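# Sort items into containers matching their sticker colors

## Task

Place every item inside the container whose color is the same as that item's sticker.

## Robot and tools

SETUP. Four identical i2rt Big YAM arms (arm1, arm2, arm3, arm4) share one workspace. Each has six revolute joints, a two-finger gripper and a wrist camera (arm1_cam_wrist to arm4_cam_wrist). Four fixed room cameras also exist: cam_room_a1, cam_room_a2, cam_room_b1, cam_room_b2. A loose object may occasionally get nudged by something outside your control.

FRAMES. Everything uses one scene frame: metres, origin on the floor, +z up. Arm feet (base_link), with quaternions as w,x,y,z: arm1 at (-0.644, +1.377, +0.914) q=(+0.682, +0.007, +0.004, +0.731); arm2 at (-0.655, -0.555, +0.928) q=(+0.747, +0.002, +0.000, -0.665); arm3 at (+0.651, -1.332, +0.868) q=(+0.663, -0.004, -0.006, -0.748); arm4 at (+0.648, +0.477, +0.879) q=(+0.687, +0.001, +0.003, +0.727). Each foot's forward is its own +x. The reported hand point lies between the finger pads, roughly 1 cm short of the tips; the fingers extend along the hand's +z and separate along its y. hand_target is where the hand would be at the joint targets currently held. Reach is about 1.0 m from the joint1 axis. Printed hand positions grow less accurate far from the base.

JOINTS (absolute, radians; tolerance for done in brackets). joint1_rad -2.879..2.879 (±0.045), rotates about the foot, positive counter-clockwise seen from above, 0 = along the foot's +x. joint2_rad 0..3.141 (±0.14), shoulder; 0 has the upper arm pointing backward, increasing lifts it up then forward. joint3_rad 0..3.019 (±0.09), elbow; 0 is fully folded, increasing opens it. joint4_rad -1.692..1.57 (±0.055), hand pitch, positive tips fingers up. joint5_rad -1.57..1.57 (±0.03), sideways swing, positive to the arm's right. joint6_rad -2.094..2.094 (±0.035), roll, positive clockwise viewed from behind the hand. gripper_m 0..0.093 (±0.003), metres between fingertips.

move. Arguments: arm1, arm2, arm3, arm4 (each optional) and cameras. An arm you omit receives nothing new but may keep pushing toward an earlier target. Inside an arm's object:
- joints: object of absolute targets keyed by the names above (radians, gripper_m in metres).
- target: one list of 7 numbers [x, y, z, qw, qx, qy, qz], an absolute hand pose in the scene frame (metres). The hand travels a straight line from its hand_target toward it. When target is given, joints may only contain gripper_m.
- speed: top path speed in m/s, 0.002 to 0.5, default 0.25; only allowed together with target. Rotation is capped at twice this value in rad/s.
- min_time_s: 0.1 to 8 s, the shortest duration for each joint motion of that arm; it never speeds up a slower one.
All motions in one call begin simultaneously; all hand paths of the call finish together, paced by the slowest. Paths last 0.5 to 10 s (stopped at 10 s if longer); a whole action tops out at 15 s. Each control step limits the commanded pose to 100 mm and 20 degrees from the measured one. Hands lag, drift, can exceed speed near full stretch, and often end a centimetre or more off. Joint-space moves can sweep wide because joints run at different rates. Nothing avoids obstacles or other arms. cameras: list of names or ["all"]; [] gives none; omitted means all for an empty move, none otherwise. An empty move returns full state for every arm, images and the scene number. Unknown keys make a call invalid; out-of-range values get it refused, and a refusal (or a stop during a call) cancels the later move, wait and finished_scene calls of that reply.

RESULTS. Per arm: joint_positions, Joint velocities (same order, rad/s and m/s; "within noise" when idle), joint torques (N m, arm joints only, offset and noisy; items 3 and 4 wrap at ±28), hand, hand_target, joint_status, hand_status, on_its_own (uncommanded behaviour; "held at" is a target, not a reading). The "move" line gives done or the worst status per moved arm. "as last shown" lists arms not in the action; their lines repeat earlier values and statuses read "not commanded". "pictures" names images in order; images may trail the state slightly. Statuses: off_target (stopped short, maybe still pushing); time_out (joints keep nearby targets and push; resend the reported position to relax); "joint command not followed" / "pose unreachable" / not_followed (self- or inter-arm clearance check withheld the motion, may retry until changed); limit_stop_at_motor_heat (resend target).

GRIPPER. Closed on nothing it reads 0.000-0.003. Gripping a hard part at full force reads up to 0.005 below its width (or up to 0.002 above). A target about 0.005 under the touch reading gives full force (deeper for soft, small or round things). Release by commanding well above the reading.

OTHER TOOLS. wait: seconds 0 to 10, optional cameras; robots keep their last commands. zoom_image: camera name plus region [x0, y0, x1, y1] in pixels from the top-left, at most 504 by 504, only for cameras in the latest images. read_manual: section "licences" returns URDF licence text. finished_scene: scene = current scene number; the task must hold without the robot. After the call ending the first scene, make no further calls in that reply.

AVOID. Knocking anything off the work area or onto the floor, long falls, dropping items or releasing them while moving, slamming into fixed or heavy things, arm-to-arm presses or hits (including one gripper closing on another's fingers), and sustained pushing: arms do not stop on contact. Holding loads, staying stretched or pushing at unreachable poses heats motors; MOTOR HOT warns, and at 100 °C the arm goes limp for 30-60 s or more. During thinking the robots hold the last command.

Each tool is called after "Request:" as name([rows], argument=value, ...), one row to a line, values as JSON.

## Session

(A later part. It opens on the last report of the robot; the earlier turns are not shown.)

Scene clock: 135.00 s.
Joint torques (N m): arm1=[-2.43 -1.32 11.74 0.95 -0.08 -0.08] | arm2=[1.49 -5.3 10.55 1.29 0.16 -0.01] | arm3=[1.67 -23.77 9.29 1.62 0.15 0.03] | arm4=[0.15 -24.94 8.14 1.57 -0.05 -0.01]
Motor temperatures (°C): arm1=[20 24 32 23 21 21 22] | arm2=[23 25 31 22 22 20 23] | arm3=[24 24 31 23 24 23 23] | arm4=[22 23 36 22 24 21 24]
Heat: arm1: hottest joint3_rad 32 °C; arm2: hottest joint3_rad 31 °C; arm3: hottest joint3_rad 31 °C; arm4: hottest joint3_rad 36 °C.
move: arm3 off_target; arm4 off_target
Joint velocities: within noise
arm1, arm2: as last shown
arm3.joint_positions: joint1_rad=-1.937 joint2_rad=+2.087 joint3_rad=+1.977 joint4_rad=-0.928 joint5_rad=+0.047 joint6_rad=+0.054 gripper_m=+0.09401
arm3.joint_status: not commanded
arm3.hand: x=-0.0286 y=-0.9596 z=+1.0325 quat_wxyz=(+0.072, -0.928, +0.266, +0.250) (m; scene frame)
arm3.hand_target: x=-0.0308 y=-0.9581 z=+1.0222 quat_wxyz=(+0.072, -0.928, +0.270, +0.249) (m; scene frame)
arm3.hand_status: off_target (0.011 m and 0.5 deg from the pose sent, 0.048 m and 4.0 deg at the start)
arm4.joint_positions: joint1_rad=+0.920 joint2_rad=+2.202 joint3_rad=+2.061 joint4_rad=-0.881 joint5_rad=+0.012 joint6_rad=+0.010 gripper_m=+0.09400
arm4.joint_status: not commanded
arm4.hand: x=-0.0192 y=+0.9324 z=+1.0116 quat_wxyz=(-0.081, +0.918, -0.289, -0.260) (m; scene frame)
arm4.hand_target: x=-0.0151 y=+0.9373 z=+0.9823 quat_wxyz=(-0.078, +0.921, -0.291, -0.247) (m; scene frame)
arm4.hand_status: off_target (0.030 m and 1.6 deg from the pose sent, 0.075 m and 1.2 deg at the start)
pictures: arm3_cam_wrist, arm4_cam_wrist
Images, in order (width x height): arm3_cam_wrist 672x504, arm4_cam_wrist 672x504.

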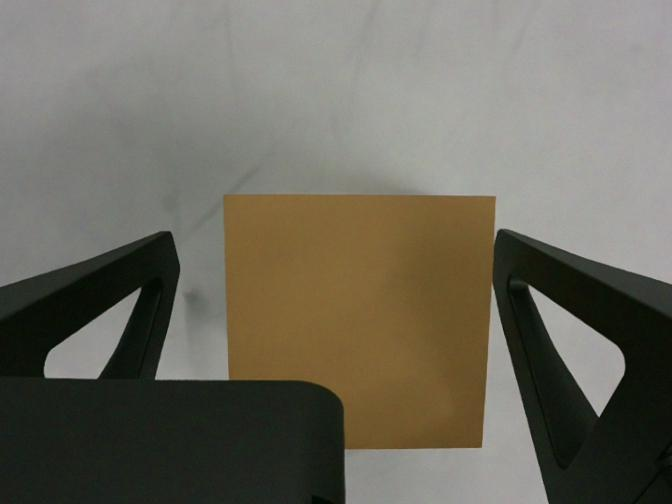

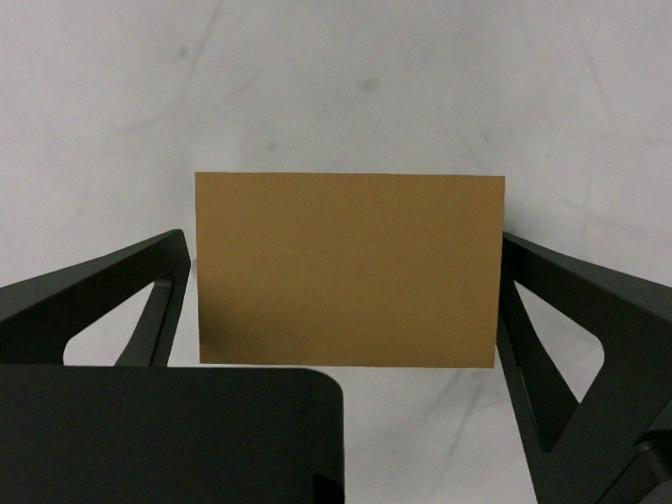

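Request:
move(arm4={"joints":{"gripper_m":0.060}}, arm3={"joints":{"gripper_m":0.046}}, cameras=["arm3_cam_wrist","arm4_cam_wrist"])

Request:
move(arm3={"target":[-0.029,-0.958,1.12,0.0722,-0.9273,0.2695,0.2485],"speed":0.2}, arm4={"target":[-0.014,0.935,1.10,0.0778,-0.9212,0.2905,0.2468],"speed":0.2})

Request:
move(arm3={"target":[0.341,-1.15,1.13,0.0679,-0.9321,0.2533,0.2498],"speed":0.35}, arm4={"target":[0.36,0.68,1.14,0.0778,-0.9212,0.2905,0.2468],"speed":0.35})

Request:
move(arm3={"joints":{"joint2_rad":0.62,"joint3_rad":1.4,"joint4_rad":-1.49},"min_time_s":1.3}, arm4={"joints":{"joint2_rad":0.62,"joint3_rad":1.4,"joint4_rad":-1.49},"min_time_s":1.3})

Request:
move(arm3={"joints":{"joint1_rad":1.002},"min_time_s":2.8}, arm4={"joints":{"joint1_rad":-1.16},"min_time_s":2.4})

Request:
move(arm3={"target":[1.135,-1.73,0.93,0.2436,0.3264,0.909,-0.0875],"speed":0.3}, arm4={"target":[1.095,0.70,0.90,0.2517,-0.2255,0.9392,0.0604],"speed":0.3}, cameras=["arm3_cam_wrist","arm4_cam_wrist","cam_room_a1"])

Scene clock: 152.03 s.
Joint torques (N m): arm1=[-2.9 -1.08 11.71 0.87 -0.05 -0.03] | arm2=[1.55 -5.42 10.52 1.28 0.15 -0.01] | arm3=[1.67 -23.88 9.32 1.61 0.11 0.01] | arm4=[0.97 -24.59 8.13 1.2 -0.02 -0.03]
Motor temperatures (°C): arm1=[20 24 32 23 21 21 22] | arm2=[23 25 31 22 22 20 23] | arm3=[24 25 30 23 24 23 23] | arm4=[22 25 34 22 24 21 24]
Heat: arm1: hottest joint3_rad 32 °C; arm2: hottest joint3_rad 31 °C; arm3: hottest joint3_rad 30 °C; arm4: hottest joint3_rad 34 °C.
move: arm3 off_target; arm4 off_target
Joint velocities: within noise
arm1, arm2: as last shown
arm3.joint_positions: joint1_rad=-1.937 joint2_rad=+2.087 joint3_rad=+1.977 joint4_rad=-0.928 joint5_rad=+0.048 joint6_rad=+0.055 gripper_m=+0.05319
arm3.joint_status: gripper_m off_target (ended at +0.05322, target +0.04600)
arm3.hand: x=-0.0285 y=-0.9594 z=+1.0325 quat_wxyz=(+0.073, -0.928, +0.266, +0.250) (m; scene frame)
arm3.hand_target: x=-0.0308 y=-0.9581 z=+1.0221 quat_wxyz=(+0.072, -0.928, +0.269, +0.249) (m; scene frame)
arm3.hand_status: not commanded
arm4.joint_positions: joint1_rad=+0.913 joint2_rad=+2.202 joint3_rad=+2.060 joint4_rad=-0.876 joint5_rad=+0.011 joint6_rad=+0.010 gripper_m=+0.06924
arm4.joint_status: gripper_m off_target (ended at +0.06928, target +0.06000)
arm4.hand: x=-0.0170 y=+0.9371 z=+1.0117 quat_wxyz=(-0.083, +0.917, -0.291, -0.261) (m; scene frame)
arm4.hand_target: x=-0.0152 y=+0.9374 z=+0.9824 quat_wxyz=(-0.078, +0.921, -0.291, -0.247) (m; scene frame)
arm4.hand_status: not commanded
pictures: arm3_cam_wrist, arm4_cam_wrist
Images, in order (width x height): arm3_cam_wrist 672x504, arm4_cam_wrist 672x504.

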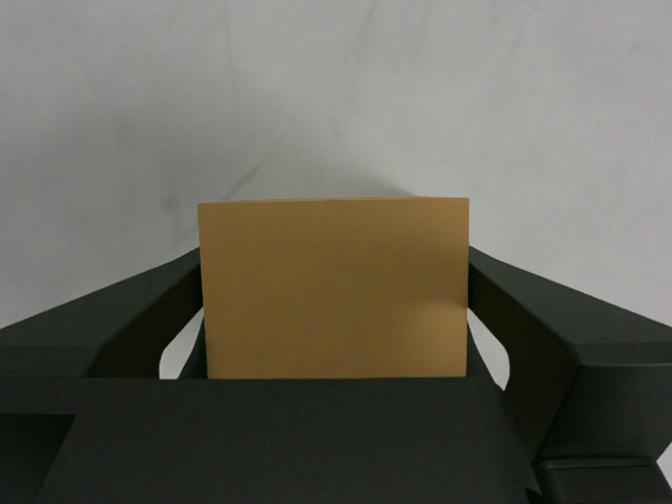

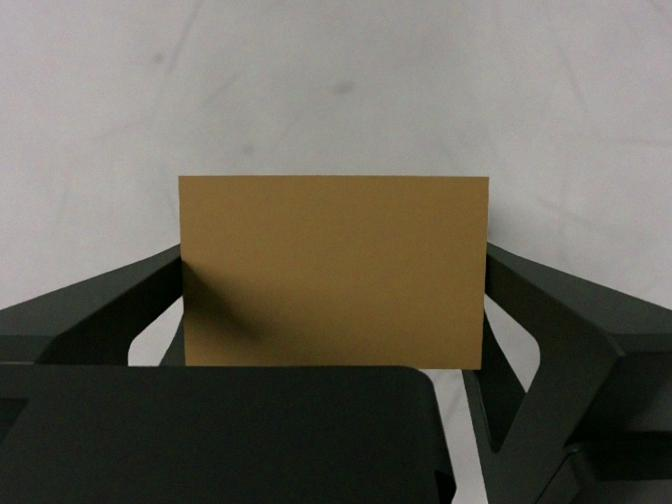

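Scene clock: 153.40 s.
Joint torques (N m): arm1=[-2.55 -1.32 11.66 0.99 -0.05 -0.05] | arm2=[1.55 -5.42 10.48 1.26 0.16 -0.01] | arm3=[1.49 -25.47 14.23 0.69 0.12 0.01] | arm4=[0.91 -27.05 12.78 0.27 0.03 0.02]
Motor temperatures (°C): arm1=[20 24 32 23 21 21 22] | arm2=[23 25 31 22 22 20 23] | arm3=[24 25 30 23 24 23 23] | arm4=[22 25 34 22 24 21 25]
Heat: arm1: hottest joint3_rad 32 °C; arm2: hottest joint3_rad 31 °C; arm3: hottest joint3_rad 30 °C; arm4: hottest joint3_rad 34 °C.
move: arm3 off_target; arm4 off_target
Joint velocities: within noise
arm1, arm2: as last shown
arm3.joint_positions: joint1_rad=-1.937 joint2_rad=+2.087 joint3_rad=+2.154 joint4_rad=-1.154 joint5_rad=+0.048 joint6_rad=+0.056 gripper_m=+0.05319
arm3.joint_status: not commanded
arm3.hand: x=-0.0204 y=-0.9629 z=+1.0938 quat_wxyz=(+0.068, -0.934, +0.267, +0.226) (m; scene frame)
arm3.hand_target: x=-0.0278 y=-0.9586 z=+1.1201 quat_wxyz=(+0.072, -0.927, +0.269, +0.249) (m; scene frame)
arm3.hand_status: off_target (0.028 m and 2.7 deg from the pose sent, 0.088 m and 0.4 deg at the start)
arm4.joint_positions: joint1_rad=+0.913 joint2_rad=+2.202 joint3_rad=+2.252 joint4_rad=-1.138 joint5_rad=+0.011 joint6_rad=+0.009 gripper_m=+0.06925
arm4.joint_status: not commanded
arm4.hand: x=-0.0070 y=+0.9307 z=+1.0762 quat_wxyz=(-0.073, +0.925, -0.293, -0.229) (m; scene frame)
arm4.hand_target: x=-0.0131 y=+0.9344 z=+1.1000 quat_wxyz=(-0.078, +0.921, -0.290, -0.247) (m; scene frame)
arm4.hand_status: off_target (0.025 m and 2.2 deg from the pose sent, 0.088 m and 1.8 deg at the start)
pictures: none

Scene clock: 155.47 s.
Joint torques (N m): arm1=[-2.84 -1.44 11.74 0.83 -0.07 -0.03] | arm2=[1.49 -5.36 10.5 1.31 0.15 0] | arm3=[0.26 -4.95 9.58 0.85 -0.06 -0.11] | arm4=[0.21 -4.25 9.36 0.46 -0.01 -0.01]
Motor temperatures (°C): arm1=[20 24 32 23 21 21 21] | arm2=[23 25 31 22 22 20 23] | arm3=[24 25 30 23 24 23 23] | arm4=[22 25 34 22 24 21 25]
Heat: arm1: hottest joint3_rad 32 °C; arm2: hottest joint3_rad 31 °C; arm3: hottest joint3_rad 30 °C; arm4: hottest joint3_rad 34 °C.
move: arm3 done; arm4 done
Joint velocities: within noise
arm1, arm2: as last shown
arm3.joint_positions: joint1_rad=-1.946 joint2_rad=+0.922 joint3_rad=+0.943 joint4_rad=-1.047 joint5_rad=+0.022 joint6_rad=+0.020 gripper_m=+0.05319
arm3.joint_status: not commanded
arm3.hand: x=+0.3382 y=-1.1541 z=+1.1343 quat_wxyz=(+0.068, -0.931, +0.250, +0.257) (m; scene frame)
arm3.hand_target: x=+0.3410 y=-1.1502 z=+1.1301 quat_wxyz=(+0.068, -0.932, +0.253, +0.250) (m; scene frame)
arm3.hand_status: done (0.007 m and 0.9 deg from the pose sent, 0.409 m and 3.2 deg at the start)
arm4.joint_positions: joint1_rad=+0.913 joint2_rad=+0.909 joint3_rad=+0.924 joint4_rad=-1.044 joint5_rad=+0.011 joint6_rad=+0.009 gripper_m=+0.06925
arm4.joint_status: not commanded
arm4.hand: x=+0.3597 y=+0.6796 z=+1.1439 quat_wxyz=(-0.081, +0.918, -0.291, -0.256) (m; scene frame)
arm4.hand_target: x=+0.3601 y=+0.6800 z=+1.1400 quat_wxyz=(-0.078, +0.921, -0.291, -0.247) (m; scene frame)
arm4.hand_status: done (0.004 m and 1.2 deg from the pose sent, 0.449 m and 2.2 deg at the start)
pictures: none

Scene clock: 157.37 s.
Joint torques (N m): arm1=[-2.96 -1.73 11.66 0.88 -0.1 -0.06] | arm2=[1.44 -5.3 10.51 1.26 0.14 0.01] | arm3=[0.32 1.9 11.04 1.28 -0.07 -0.13] | arm4=[0.44 2.32 9.51 0.8 -0.04 -0.01]
Motor temperatures (°C): arm1=[20 24 32 23 21 21 21] | arm2=[23 25 31 22 22 20 23] | arm3=[24 25 30 23 24 23 23] | arm4=[22 25 34 22 24 21 25]
Heat: arm1: hottest joint3_rad 32 °C; arm2: hottest joint3_rad 31 °C; arm3: hottest joint3_rad 30 °C; arm4: hottest joint3_rad 34 °C.
move: arm3 done; arm4 done
Joint velocities: within noise
arm1, arm2: as last shown
arm3.joint_positions: joint1_rad=-1.946 joint2_rad=+0.615 joint3_rad=+1.363 joint4_rad=-1.485 joint5_rad=+0.022 joint6_rad=+0.019 gripper_m=+0.05319
arm3.joint_status: all done
arm3.hand: x=+0.4632 y=-1.2187 z=+1.3634 quat_wxyz=(+0.100, -0.884, +0.240, +0.389) (m; scene frame)
arm3.hand_target: x=+0.4667 y=-1.2173 z=+1.3785 quat_wxyz=(+0.106, -0.878, +0.241, +0.400) (m; scene frame)
arm3.hand_status: not commanded
arm4.joint_positions: joint1_rad=+0.913 joint2_rad=+0.613 joint3_rad=+1.368 joint4_rad=-1.479 joint5_rad=+0.011 joint6_rad=+0.009 gripper_m=+0.06925
arm4.joint_status: all done
arm4.hand: x=+0.4741 y=+0.6028 z=+1.3808 quat_wxyz=(-0.123, +0.868, -0.277, -0.393) (m; scene frame)
arm4.hand_target: x=+0.4763 y=+0.6014 z=+1.3924 quat_wxyz=(-0.125, +0.866, -0.274, -0.399) (m; scene frame)
arm4.hand_status: not commanded
pictures: none

Scene clock: 160.50 s.
Joint torques (N m): arm1=[-3.19 -1.67 11.75 0.83 -0.05 -0.07] | arm2=[1.61 -5.3 10.5 1.31 0.16 -0.01] | arm3=[2.2 2.49 10.89 1.33 0.05 -0.11] | arm4=[0.5 2.49 9.63 0.72 0.04 -0.01]
Motor temperatures (°C): arm1=[20 24 32 23 21 21 21] | arm2=[23 25 31 22 22 20 23] | arm3=[24 25 30 23 24 23 24] | arm4=[22 25 34 22 24 21 25]
Heat: arm1: hottest joint3_rad 32 °C; arm2: hottest joint3_rad 31 °C; arm3: hottest joint3_rad 30 °C; arm4: hottest joint3_rad 34 °C.
move: arm3 done; arm4 done
Joint velocities: within noise
arm1.joint_positions: joint1_rad=-2.290 joint2_rad=+0.901 joint3_rad=+0.836 joint4_rad=-0.953 joint5_rad=-0.030 joint6_rad=-0.032 gripper_m=+0.09197
arm1.joint_status: not commanded
arm1.hand: x=-0.3576 y=+1.1677 z=+1.1431 quat_wxyz=(-0.255, -0.288, -0.920, +0.079) (m; scene frame)
arm1.hand_target: x=-0.3600 y=+1.1650 z=+1.1401 quat_wxyz=(-0.247, -0.291, -0.921, +0.078) (m; scene frame)
arm1.hand_status: not commanded
arm2.joint_positions: joint1_rad=+0.913 joint2_rad=+0.941 joint3_rad=+0.830 joint4_rad=-0.898 joint5_rad=+0.004 joint6_rad=+0.013 gripper_m=+0.08493
arm2.joint_status: not commanded
arm2.hand: x=-0.3431 y=-0.7452 z=+1.1522 quat_wxyz=(-0.267, -0.264, -0.924, +0.072) (m; scene frame)
arm2.hand_target: x=-0.3462 y=-0.7400 z=+1.1402 quat_wxyz=(-0.249, -0.258, -0.931, +0.069) (m; scene frame)
arm2.hand_status: not commanded
arm3.joint_positions: joint1_rad=+0.991 joint2_rad=+0.615 joint3_rad=+1.363 joint4_rad=-1.485 joint5_rad=+0.020 joint6_rad=+0.018 gripper_m=+0.05321
arm3.joint_status: all done
arm3.hand: x=+0.8123 y=-1.4664 z=+1.3672 quat_wxyz=(-0.381, -0.323, -0.853, +0.150) (m; scene frame)
arm3.hand_target: x=+0.8119 y=-1.4629 z=+1.3823 quat_wxyz=(-0.393, -0.314, -0.851, +0.153) (m; scene frame)
arm3.hand_status: not commanded
arm4.joint_positions: joint1_rad=-1.156 joint2_rad=+0.613 joint3_rad=+1.368 joint4_rad=-1.479 joint5_rad=+0.010 joint6_rad=+0.009 gripper_m=+0.06926
arm4.joint_status: all done
arm4.hand: x=+0.8430 y=+0.5748 z=+1.3791 quat_wxyz=(-0.397, +0.207, -0.889, -0.092) (m; scene frame)
arm4.hand_target: x=+0.8410 y=+0.5732 z=+1.3908 quat_wxyz=(-0.404, +0.208, -0.886, -0.093) (m; scene frame)
arm4.hand_status: not commanded
pictures: none

Scene clock: 163.37 s.
Joint torques (N m): arm1=[-2.67 -1.38 11.93 0.87 -0.05 -0.04] | arm2=[1.61 -5.42 10.51 1.28 0.15 -0.01] | arm3=[1.67 -19.31 11.92 1.35 -0.07 -0.12] | arm4=[0.15 -14.04 9.29 1.44 -0.02 -0.07]
Motor temperatures (°C): arm1=[20 24 32 23 21 21 21] | arm2=[23 25 31 22 22 20 23] | arm3=[24 25 30 23 24 23 24] | arm4=[22 25 34 22 24 21 25]
Heat: arm1: hottest joint3_rad 32 °C; arm2: hottest joint3_rad 31 °C; arm3: hottest joint3_rad 30 °C; arm4: hottest joint3_rad 34 °C.
move: arm3 off_target; arm4 off_target
Joint velocities: within noise
arm1, arm2: as last shown
arm3.joint_positions: joint1_rad=+0.991 joint2_rad=+1.833 joint3_rad=+1.205 joint4_rad=-0.495 joint5_rad=-0.007 joint6_rad=+0.011 gripper_m=+0.05321
arm3.joint_status: not commanded
arm3.hand: x=+1.1116 y=-1.7188 z=+0.9041 quat_wxyz=(-0.213, -0.337, -0.914, +0.078) (m; scene frame)
arm3.hand_target: x=+1.1338 y=-1.7289 z=+0.9307 quat_wxyz=(-0.244, -0.326, -0.909, +0.088) (m; scene frame)
arm3.hand_status: off_target (0.037 m and 3.9 deg from the pose sent, 0.604 m and 18.5 deg at the start)
arm4.joint_positions: joint1_rad=-1.159 joint2_rad=+1.604 joint3_rad=+0.781 joint4_rad=-0.279 joint5_rad=-0.002 joint6_rad=+0.005 gripper_m=+0.06926
arm4.joint_status: not commanded
arm4.hand: x=+1.0711 y=+0.6910 z=+0.8820 quat_wxyz=(-0.223, +0.224, -0.947, -0.054) (m; scene frame)
arm4.hand_target: x=+1.0940 y=+0.6993 z=+0.9009 quat_wxyz=(-0.252, +0.225, -0.939, -0.060) (m; scene frame)
arm4.hand_status: off_target (0.031 m and 3.5 deg from the pose sent, 0.556 m and 18.1 deg at the start)
pictures: arm3_cam_wrist, arm4_cam_wrist, cam_room_a1
Images, in order (width x height): arm3_cam_wrist 672x504, arm4_cam_wrist 672x504, cam_room_a1 672x504.

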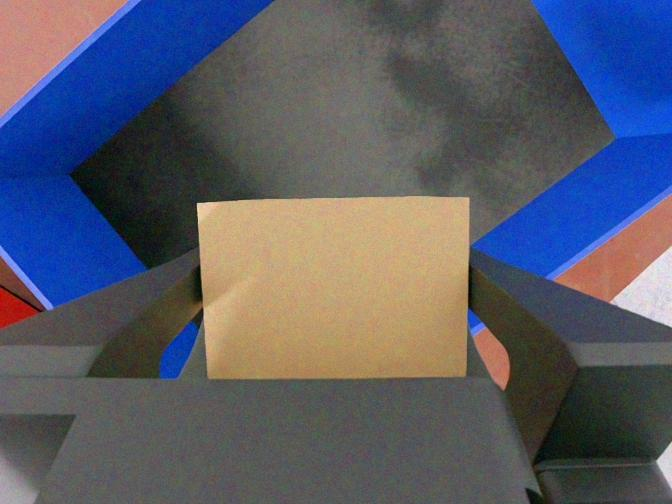

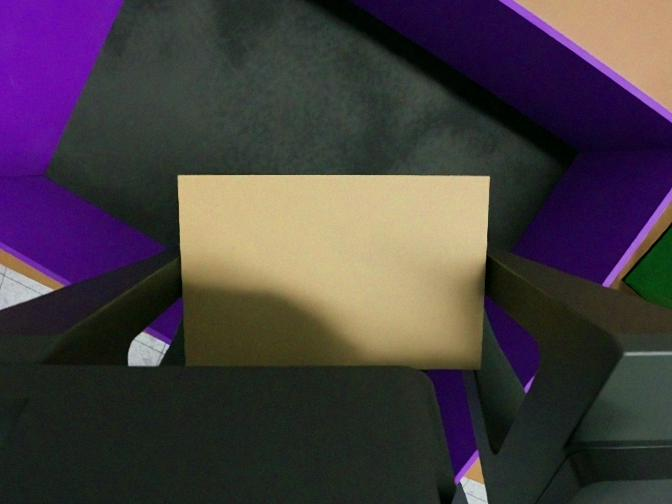

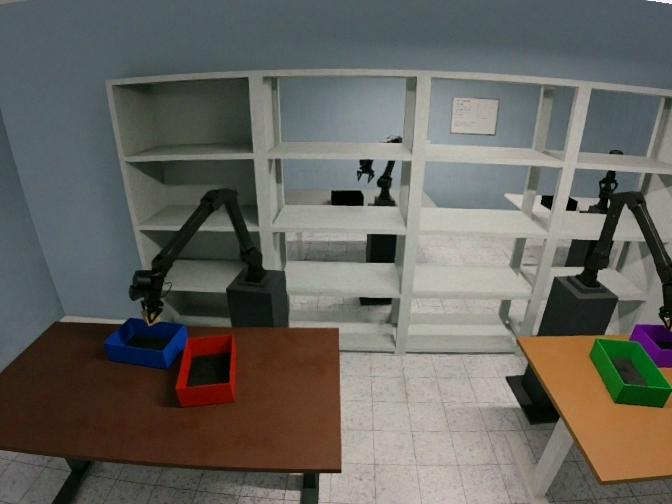

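Request:
move(arm3={"target":[1.149,-1.743,0.815,0.2436,0.3264,0.909,-0.0875],"speed":0.2}, arm4={"target":[1.105,0.718,0.77,0.2517,-0.2255,0.9392,0.0604],"speed":0.2}, cameras=["arm3_cam_wrist","arm4_cam_wrist"])

Request:
move(arm3={"target":[1.149,-1.743,0.79,0.2436,0.3264,0.909,-0.0875],"speed":0.08}, arm4={"target":[1.102,0.718,0.745,0.2517,-0.2255,0.9392,0.0604],"speed":0.08}, cameras=["arm3_cam_wrist","arm4_cam_wrist"])

Scene clock: 184.67 s.
Joint torques (N m): arm1=[-2.84 -1.26 11.77 0.77 -0.06 -0.07] | arm2=[1.44 -5.42 10.48 1.26 0.16 0] | arm3=[1.79 -20.66 10.02 1.57 -0.07 -0.12] | arm4=[1.55 -15.97 6 1.26 0.25 0.15]
Motor temperatures (°C): arm1=[20 24 33 23 21 21 21] | arm2=[23 25 31 22 22 20 23] | arm3=[24 25 30 23 24 23 24] | arm4=[22 25 35 22 24 21 26]
Heat: arm1: hottest joint3_rad 33 °C; arm2: hottest joint3_rad 31 °C; arm3: hottest joint3_rad 30 °C; arm4: hottest joint3_rad 35 °C.
move: arm3 off_target; arm4 off_target
Joint velocities: within noise
arm1, arm2: as last shown
arm3.joint_positions: joint1_rad=+0.991 joint2_rad=+2.057 joint3_rad=+1.206 joint4_rad=-0.265 joint5_rad=-0.007 joint6_rad=+0.011 gripper_m=+0.05321
arm3.joint_status: not commanded
arm3.hand: x=+1.1250 y=-1.7315 z=+0.7970 quat_wxyz=(-0.216, -0.337, -0.913, +0.079) (m; scene frame)
arm3.hand_target: x=+1.1480 y=-1.7420 z=+0.8158 quat_wxyz=(-0.244, -0.326, -0.909, +0.088) (m; scene frame)
arm3.hand_status: off_target (0.032 m and 3.6 deg from the pose sent, 0.100 m and 3.9 deg at the start)
arm4.joint_positions: joint1_rad=-1.145 joint2_rad=+1.957 joint3_rad=+0.802 joint4_rad=+0.074 joint5_rad=+0.004 joint6_rad=+0.005 gripper_m=+0.06926
arm4.joint_status: not commanded
arm4.hand: x=+1.0893 y=+0.7071 z=+0.7635 quat_wxyz=(-0.233, +0.229, -0.943, -0.056) (m; scene frame)
arm4.hand_target: x=+1.1045 y=+0.7178 z=+0.7706 quat_wxyz=(-0.252, +0.225, -0.939, -0.061) (m; scene frame)
arm4.hand_status: off_target (0.020 m and 2.3 deg from the pose sent, 0.120 m and 3.5 deg at the start)
pictures: arm3_cam_wrist, arm4_cam_wrist
Images, in order (width x height): arm3_cam_wrist 672x504, arm4_cam_wrist 672x504.

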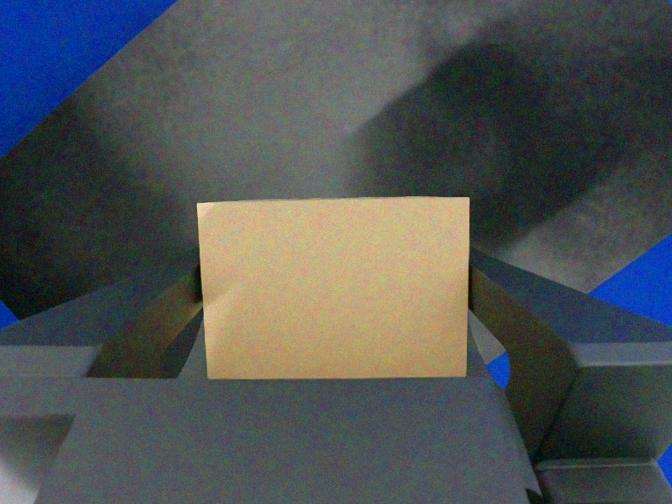

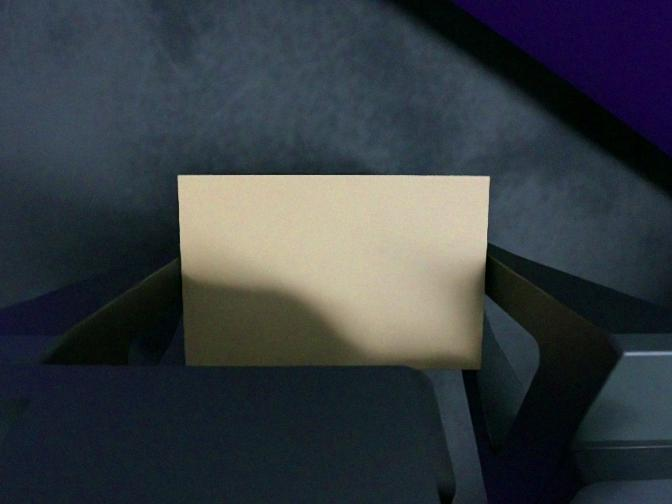

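Scene clock: 185.80 s.
Joint torques (N m): arm1=[-3.19 -1.32 11.79 0.95 -0.07 -0.06] | arm2=[1.49 -5.42 10.52 1.28 0.15 -0.01] | arm3=[1.85 -19.6 9.68 1.62 -0.07 -0.12] | arm4=[1.2 -15.27 5.59 1.37 0.21 0.13]
Motor temperatures (°C): arm1=[20 24 33 23 21 21 21] | arm2=[23 25 31 22 22 20 23] | arm3=[24 25 30 23 24 23 24] | arm4=[22 25 35 22 24 21 26]
Heat: arm1: hottest joint3_rad 33 °C; arm2: hottest joint3_rad 31 °C; arm3: hottest joint3_rad 30 °C; arm4: hottest joint3_rad 35 °C.
move: arm3 off_target; arm4 off_target
Joint velocities: within noise
arm1, arm2: as last shown
arm3.joint_positions: joint1_rad=+0.991 joint2_rad=+2.096 joint3_rad=+1.206 joint4_rad=-0.214 joint5_rad=-0.007 joint6_rad=+0.011 gripper_m=+0.05321
arm3.joint_status: not commanded
arm3.hand: x=+1.1275 y=-1.7337 z=+0.7796 quat_wxyz=(-0.222, -0.337, -0.911, +0.081) (m; scene frame)
arm3.hand_target: x=+1.1483 y=-1.7423 z=+0.7908 quat_wxyz=(-0.244, -0.326, -0.909, +0.088) (m; scene frame)
arm3.hand_status: off_target (0.026 m and 2.8 deg from the pose sent, 0.027 m and 3.5 deg at the start)
arm4.joint_positions: joint1_rad=-1.144 joint2_rad=+2.016 joint3_rad=+0.803 joint4_rad=+0.141 joint5_rad=+0.006 joint6_rad=+0.007 gripper_m=+0.06926
arm4.joint_status: not commanded
arm4.hand: x=+1.0892 y=+0.7073 z=+0.7437 quat_wxyz=(-0.237, +0.228, -0.943, -0.056) (m; scene frame)
arm4.hand_target: x=+1.1016 y=+0.7178 z=+0.7455 quat_wxyz=(-0.252, +0.225, -0.939, -0.061) (m; scene frame)
arm4.hand_status: off_target (0.017 m and 1.8 deg from the pose sent, 0.025 m and 2.3 deg at the start)
pictures: arm3_cam_wrist, arm4_cam_wrist
Images, in order (width x height): arm3_cam_wrist 672x504, arm4_cam_wrist 672x504.

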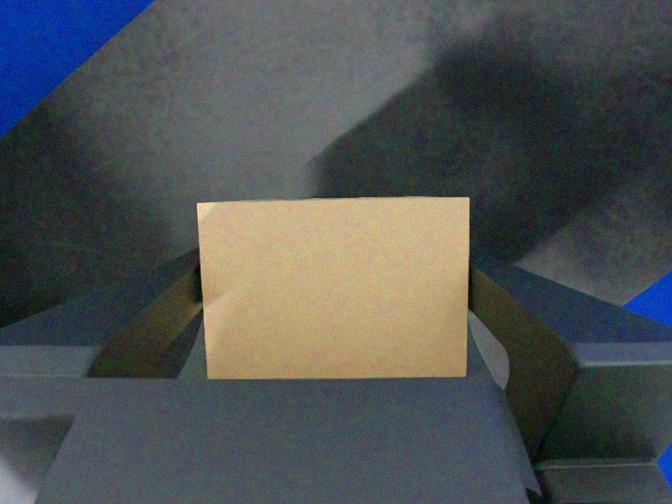

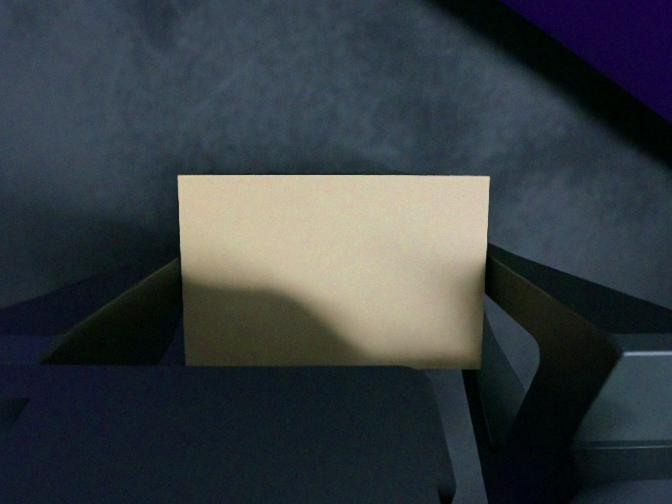

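Request:
move(arm3={"target":[1.147,-1.743,0.772,0.2436,0.3264,0.909,-0.0875],"speed":0.06}, arm4={"target":[1.102,0.718,0.731,0.2517,-0.2255,0.9392,0.0604],"speed":0.06})

Request:
move(arm3={"target":[1.147,-1.743,0.757,0.2436,0.3264,0.909,-0.0875],"speed":0.06}, arm4={"target":[1.102,0.718,0.72,0.2517,-0.2255,0.9392,0.0604],"speed":0.06}, cameras=["arm3_cam_wrist","arm4_cam_wrist"])

Scene clock: 195.07 s.
Joint torques (N m): arm1=[-2.96 -1.26 11.71 0.88 -0.05 -0.07] | arm2=[1.55 -5.3 10.51 1.29 0.15 -0.01] | arm3=[1.85 -19.72 9.03 1.63 -0.08 -0.13] | arm4=[1.67 -14.1 5.18 1.37 0.2 0.17]
Motor temperatures (°C): arm1=[20 24 33 23 21 21 21] | arm2=[23 24 31 22 22 20 23] | arm3=[24 25 31 23 24 23 24] | arm4=[22 24 33 22 24 21 26]
Heat: arm1: hottest joint3_rad 33 °C; arm2: hottest joint3_rad 31 °C; arm3: hottest joint3_rad 31 °C; arm4: hottest joint3_rad 33 °C.
move: arm3 off_target; arm4 off_target
Joint velocities: within noise
arm1, arm2: as last shown
arm3.joint_positions: joint1_rad=+0.991 joint2_rad=+2.128 joint3_rad=+1.206 joint4_rad=-0.176 joint5_rad=-0.007 joint6_rad=+0.010 gripper_m=+0.05321
arm3.joint_status: not commanded
arm3.hand: x=+1.1283 y=-1.7344 z=+0.7646 quat_wxyz=(-0.225, -0.336, -0.911, +0.082) (m; scene frame)
arm3.hand_target: x=+1.1463 y=-1.7423 z=+0.7725 quat_wxyz=(-0.243, -0.326, -0.909, +0.087) (m; scene frame)
arm3.hand_status: off_target (0.022 m and 2.5 deg from the pose sent, 0.023 m and 2.9 deg at the start)
arm4.joint_positions: joint1_rad=-1.143 joint2_rad=+2.042 joint3_rad=+0.812 joint4_rad=+0.178 joint5_rad=+0.006 joint6_rad=+0.007 gripper_m=+0.06926
arm4.joint_status: not commanded
arm4.hand: x=+1.0947 y=+0.7105 z=+0.7378 quat_wxyz=(-0.247, +0.228, -0.940, -0.058) (m; scene frame)
arm4.hand_target: x=+1.1016 y=+0.7178 z=+0.7312 quat_wxyz=(-0.252, +0.226, -0.939, -0.060) (m; scene frame)
arm4.hand_status: off_target (0.012 m and 0.7 deg from the pose sent, 0.021 m and 1.8 deg at the start)
pictures: none

Scene clock: 196.03 s.
Joint torques (N m): arm1=[-3.02 -1.67 11.79 0.87 -0.06 -0.04] | arm2=[1.61 -5.3 10.52 1.28 0.16 -0.01] | arm3=[1.73 -18.73 8.91 1.58 -0.04 -0.12] | arm4=[0.97 -12.86 5.01 1.21 0.19 0.2]
Motor temperatures (°C): arm1=[20 24 33 23 21 21 21] | arm2=[23 24 31 22 22 20 23] | arm3=[24 25 31 23 24 23 24] | arm4=[22 24 33 22 24 21 26]
Heat: arm1: hottest joint3_rad 33 °C; arm2: hottest joint3_rad 31 °C; arm3: hottest joint3_rad 31 °C; arm4: hottest joint3_rad 33 °C.
move: arm3 off_target; arm4 off_target
Joint velocities: within noise
arm1, arm2: as last shown
arm3.joint_positions: joint1_rad=+0.991 joint2_rad=+2.148 joint3_rad=+1.208 joint4_rad=-0.145 joint5_rad=-0.008 joint6_rad=+0.009 gripper_m=+0.05321
arm3.joint_status: not commanded
arm3.hand: x=+1.1307 y=-1.7365 z=+0.7568 quat_wxyz=(-0.231, -0.335, -0.910, +0.084) (m; scene frame)
arm3.hand_target: x=+1.1465 y=-1.7425 z=+0.7574 quat_wxyz=(-0.244, -0.327, -0.909, +0.088) (m; scene frame)
arm3.hand_status: off_target (0.018 m and 1.8 deg from the pose sent, 0.022 m and 2.5 deg at the start)
arm4.joint_positions: joint1_rad=-1.143 joint2_rad=+2.056 joint3_rad=+0.820 joint4_rad=+0.210 joint5_rad=+0.007 joint6_rad=+0.007 gripper_m=+0.06926
arm4.joint_status: not commanded
arm4.hand: x=+1.1016 y=+0.7140 z=+0.7370 quat_wxyz=(-0.259, +0.227, -0.937, -0.061) (m; scene frame)
arm4.hand_target: x=+1.1013 y=+0.7175 z=+0.7205 quat_wxyz=(-0.252, +0.226, -0.939, -0.060) (m; scene frame)
arm4.hand_status: off_target (0.017 m and 0.9 deg from the pose sent, 0.021 m and 0.7 deg at the start)
pictures: arm3_cam_wrist, arm4_cam_wrist
Images, in order (width x height): arm3_cam_wrist 672x504, arm4_cam_wrist 672x504.

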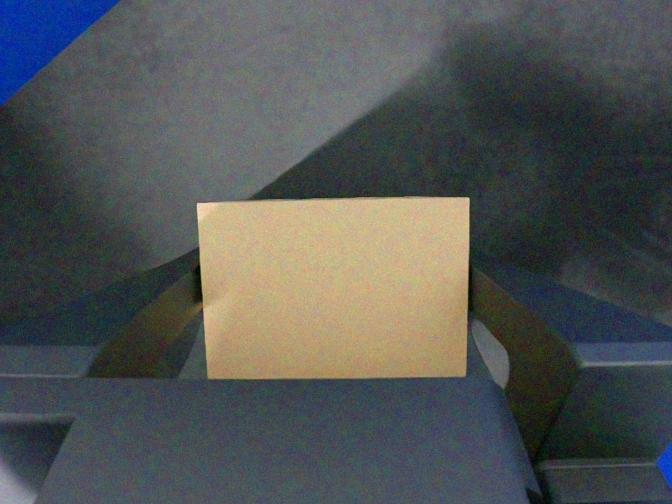

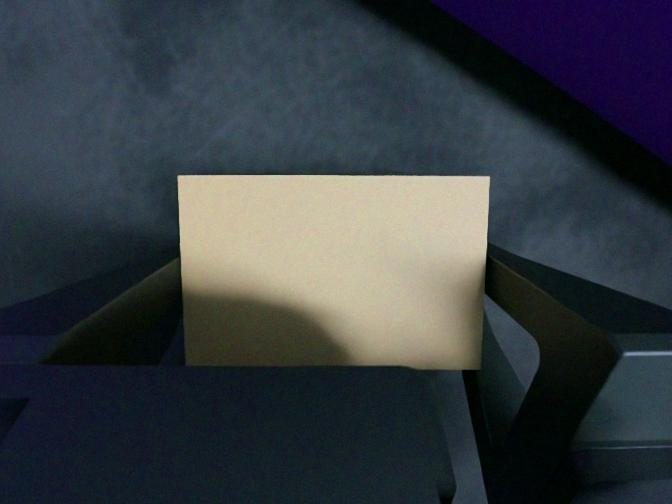

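Request:
move(arm3={"target":[1.147,-1.743,0.746,0.2436,0.3264,0.909,-0.0875],"speed":0.06}, arm4={"joints":{"gripper_m":0.092}})

Request:
move(arm3={"joints":{"gripper_m":0.082}}, arm4={"target":[1.085,0.71,0.90,0.2517,-0.2255,0.9392,0.0604],"speed":0.2})

Request:
move(arm3={"target":[1.13,-1.73,0.91,0.2436,0.3264,0.909,-0.0875],"speed":0.2}, cameras=["arm3_cam_wrist","arm4_cam_wrist","cam_room_a1"])

Scene clock: 202.50 s.
Joint torques (N m): arm1=[-3.02 -1.79 11.79 0.75 -0.04 -0.06] | arm2=[1.55 -5.36 10.52 1.31 0.16 -0.01] | arm3=[1.73 -17.32 9.06 1.52 -0.05 -0.11] | arm4=[0.97 -13.39 4.74 1.07 0.18 0.12]
Motor temperatures (°C): arm1=[20 24 33 23 21 21 21] | arm2=[23 24 31 22 22 20 23] | arm3=[24 25 30 23 24 23 24] | arm4=[22 24 33 22 24 21 26]
Heat: arm1: hottest joint3_rad 33 °C; arm2: hottest joint3_rad 31 °C; arm3: hottest joint3_rad 30 °C; arm4: hottest joint3_rad 33 °C.
move: arm3 off_target; arm4 done
Joint velocities: within noise
arm1, arm2: as last shown
arm3.joint_positions: joint1_rad=+0.991 joint2_rad=+2.154 joint3_rad=+1.208 joint4_rad=-0.121 joint5_rad=-0.008 joint6_rad=+0.009 gripper_m=+0.05321
arm3.joint_status: not commanded
arm3.hand: x=+1.1336 y=-1.7390 z=+0.7559 quat_wxyz=(-0.239, -0.334, -0.908, +0.087) (m; scene frame)
arm3.hand_target: x=+1.1463 y=-1.7424 z=+0.7464 quat_wxyz=(-0.244, -0.326, -0.909, +0.088) (m; scene frame)
arm3.hand_status: off_target (0.017 m and 1.0 deg from the pose sent, 0.021 m and 1.8 deg at the start)
arm4.joint_positions: joint1_rad=-1.138 joint2_rad=+2.060 joint3_rad=+0.825 joint4_rad=+0.211 joint5_rad=+0.007 joint6_rad=+0.007 gripper_m=+0.09191
arm4.joint_status: all done
arm4.hand: x=+1.1026 y=+0.7174 z=+0.7368 quat_wxyz=(-0.260, +0.229, -0.936, -0.062) (m; scene frame)
arm4.hand_target: x=+1.1014 y=+0.7176 z=+0.7206 quat_wxyz=(-0.252, +0.226, -0.939, -0.060) (m; scene frame)
arm4.hand_status: not commanded
pictures: none

Scene clock: 204.07 s.
Joint torques (N m): arm1=[-2.55 -0.97 11.73 0.8 -0.11 -0.03] | arm2=[1.49 -5.36 10.51 1.28 0.15 0] | arm3=[1.79 -19.02 8.49 1.39 -0.01 -0.11] | arm4=[1.2 -13.98 7.8 0.43 0.2 0.16]
Motor temperatures (°C): arm1=[20 24 33 23 21 21 21] | arm2=[23 24 31 22 22 20 23] | arm3=[24 25 30 23 24 23 24] | arm4=[22 24 32 22 24 21 26]
Heat: arm1: hottest joint3_rad 33 °C; arm2: hottest joint3_rad 31 °C; arm3: hottest joint3_rad 30 °C; arm4: hottest joint3_rad 32 °C.
move: arm3 done; arm4 done
Joint velocities: within noise
arm1, arm2: as last shown
arm3.joint_positions: joint1_rad=+0.991 joint2_rad=+2.173 joint3_rad=+1.213 joint4_rad=-0.119 joint5_rad=-0.009 joint6_rad=+0.009 gripper_m=+0.08197
arm3.joint_status: all done
arm3.hand: x=+1.1323 y=-1.7378 z=+0.7464 quat_wxyz=(-0.234, -0.335, -0.909, +0.085) (m; scene frame)
arm3.hand_target: x=+1.1462 y=-1.7423 z=+0.7462 quat_wxyz=(-0.244, -0.327, -0.909, +0.088) (m; scene frame)
arm3.hand_status: not commanded
arm4.joint_positions: joint1_rad=-1.138 joint2_rad=+1.596 joint3_rad=+0.795 joint4_rad=-0.246 joint5_rad=+0.007 joint6_rad=+0.007 gripper_m=+0.09191
arm4.joint_status: not commanded
arm4.hand: x=+1.0807 y=+0.7058 z=+0.8948 quat_wxyz=(-0.249, +0.230, -0.939, -0.059) (m; scene frame)
arm4.hand_target: x=+1.0849 y=+0.7099 z=+0.8999 quat_wxyz=(-0.252, +0.226, -0.939, -0.060) (m; scene frame)
arm4.hand_status: done (0.008 m and 0.6 deg from the pose sent, 0.164 m and 1.2 deg at the start)
pictures: none

Scene clock: 205.60 s.
Joint torques (N m): arm1=[-2.61 -1.08 11.93 1.01 -0.06 -0.05] | arm2=[1.55 -5.36 10.52 1.26 0.16 0] | arm3=[1.32 -19.14 8.88 0.7 -0.07 -0.12] | arm4=[1.14 -14.27 7.73 0.4 0.21 0.16]
Motor temperatures (°C): arm1=[20 24 33 23 21 21 21] | arm2=[23 24 31 22 22 20 23] | arm3=[24 25 30 23 24 23 24] | arm4=[22 24 32 22 24 21 26]
Heat: arm1: hottest joint3_rad 33 °C; arm2: hottest joint3_rad 31 °C; arm3: hottest joint3_rad 30 °C; arm4: hottest joint3_rad 32 °C.
move: arm3 done
Joint velocities: within noise
arm1.joint_positions: joint1_rad=-2.290 joint2_rad=+0.901 joint3_rad=+0.836 joint4_rad=-0.953 joint5_rad=-0.030 joint6_rad=-0.032 gripper_m=+0.09197
arm1.joint_status: not commanded
arm1.hand: x=-0.3576 y=+1.1677 z=+1.1431 quat_wxyz=(-0.255, -0.288, -0.920, +0.079) (m; scene frame)
arm1.hand_target: x=-0.3600 y=+1.1650 z=+1.1401 quat_wxyz=(-0.247, -0.291, -0.921, +0.078) (m; scene frame)
arm1.hand_status: not commanded
arm2.joint_positions: joint1_rad=+0.913 joint2_rad=+0.941 joint3_rad=+0.830 joint4_rad=-0.898 joint5_rad=+0.004 joint6_rad=+0.013 gripper_m=+0.08493
arm2.joint_status: not commanded
arm2.hand: x=-0.3431 y=-0.7452 z=+1.1522 quat_wxyz=(-0.267, -0.264, -0.924, +0.072) (m; scene frame)
arm2.hand_target: x=-0.3462 y=-0.7400 z=+1.1402 quat_wxyz=(-0.249, -0.258, -0.931, +0.069) (m; scene frame)
arm2.hand_status: not commanded
arm3.joint_positions: joint1_rad=+0.991 joint2_rad=+1.853 joint3_rad=+1.213 joint4_rad=-0.425 joint5_rad=-0.009 joint6_rad=+0.006 gripper_m=+0.08197
arm3.joint_status: not commanded
arm3.hand: x=+1.1250 y=-1.7295 z=+0.9039 quat_wxyz=(-0.240, -0.332, -0.908, +0.087) (m; scene frame)
arm3.hand_target: x=+1.1299 y=-1.7300 z=+0.9100 quat_wxyz=(-0.244, -0.326, -0.909, +0.088) (m; scene frame)
arm3.hand_status: done (0.008 m and 0.8 deg from the pose sent, 0.164 m and 1.5 deg at the start)
arm4: as last shown
pictures: arm3_cam_wrist, arm4_cam_wrist, cam_room_a1
Images, in order (width x height): arm3_cam_wrist 672x504, arm4_cam_wrist 672x504, cam_room_a1 672x504.

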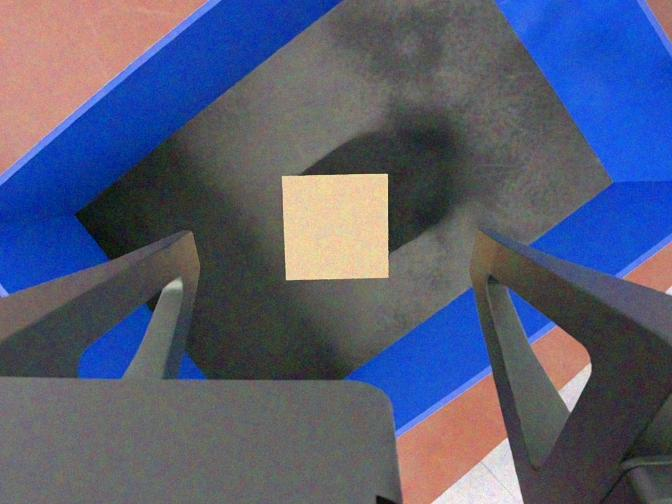

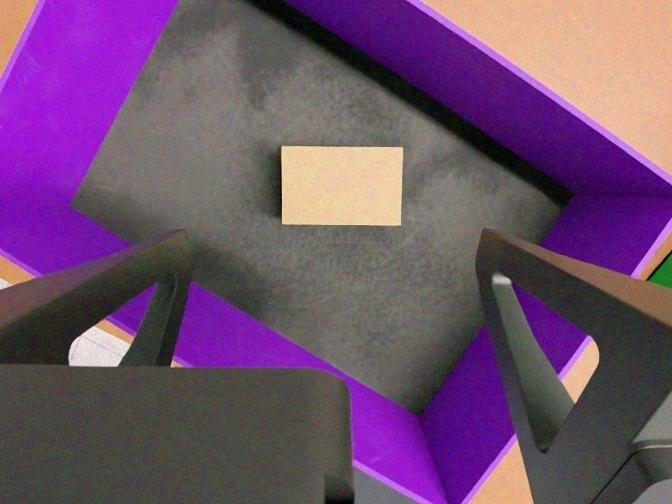

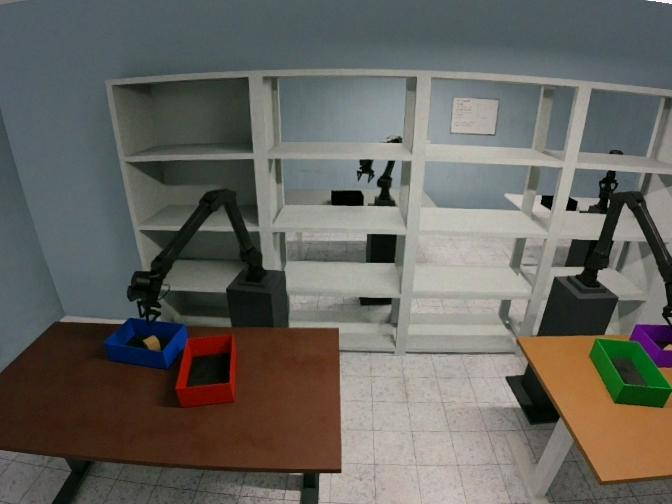

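Request:
finished_scene(scene=3)

The scene is finished: the task was done.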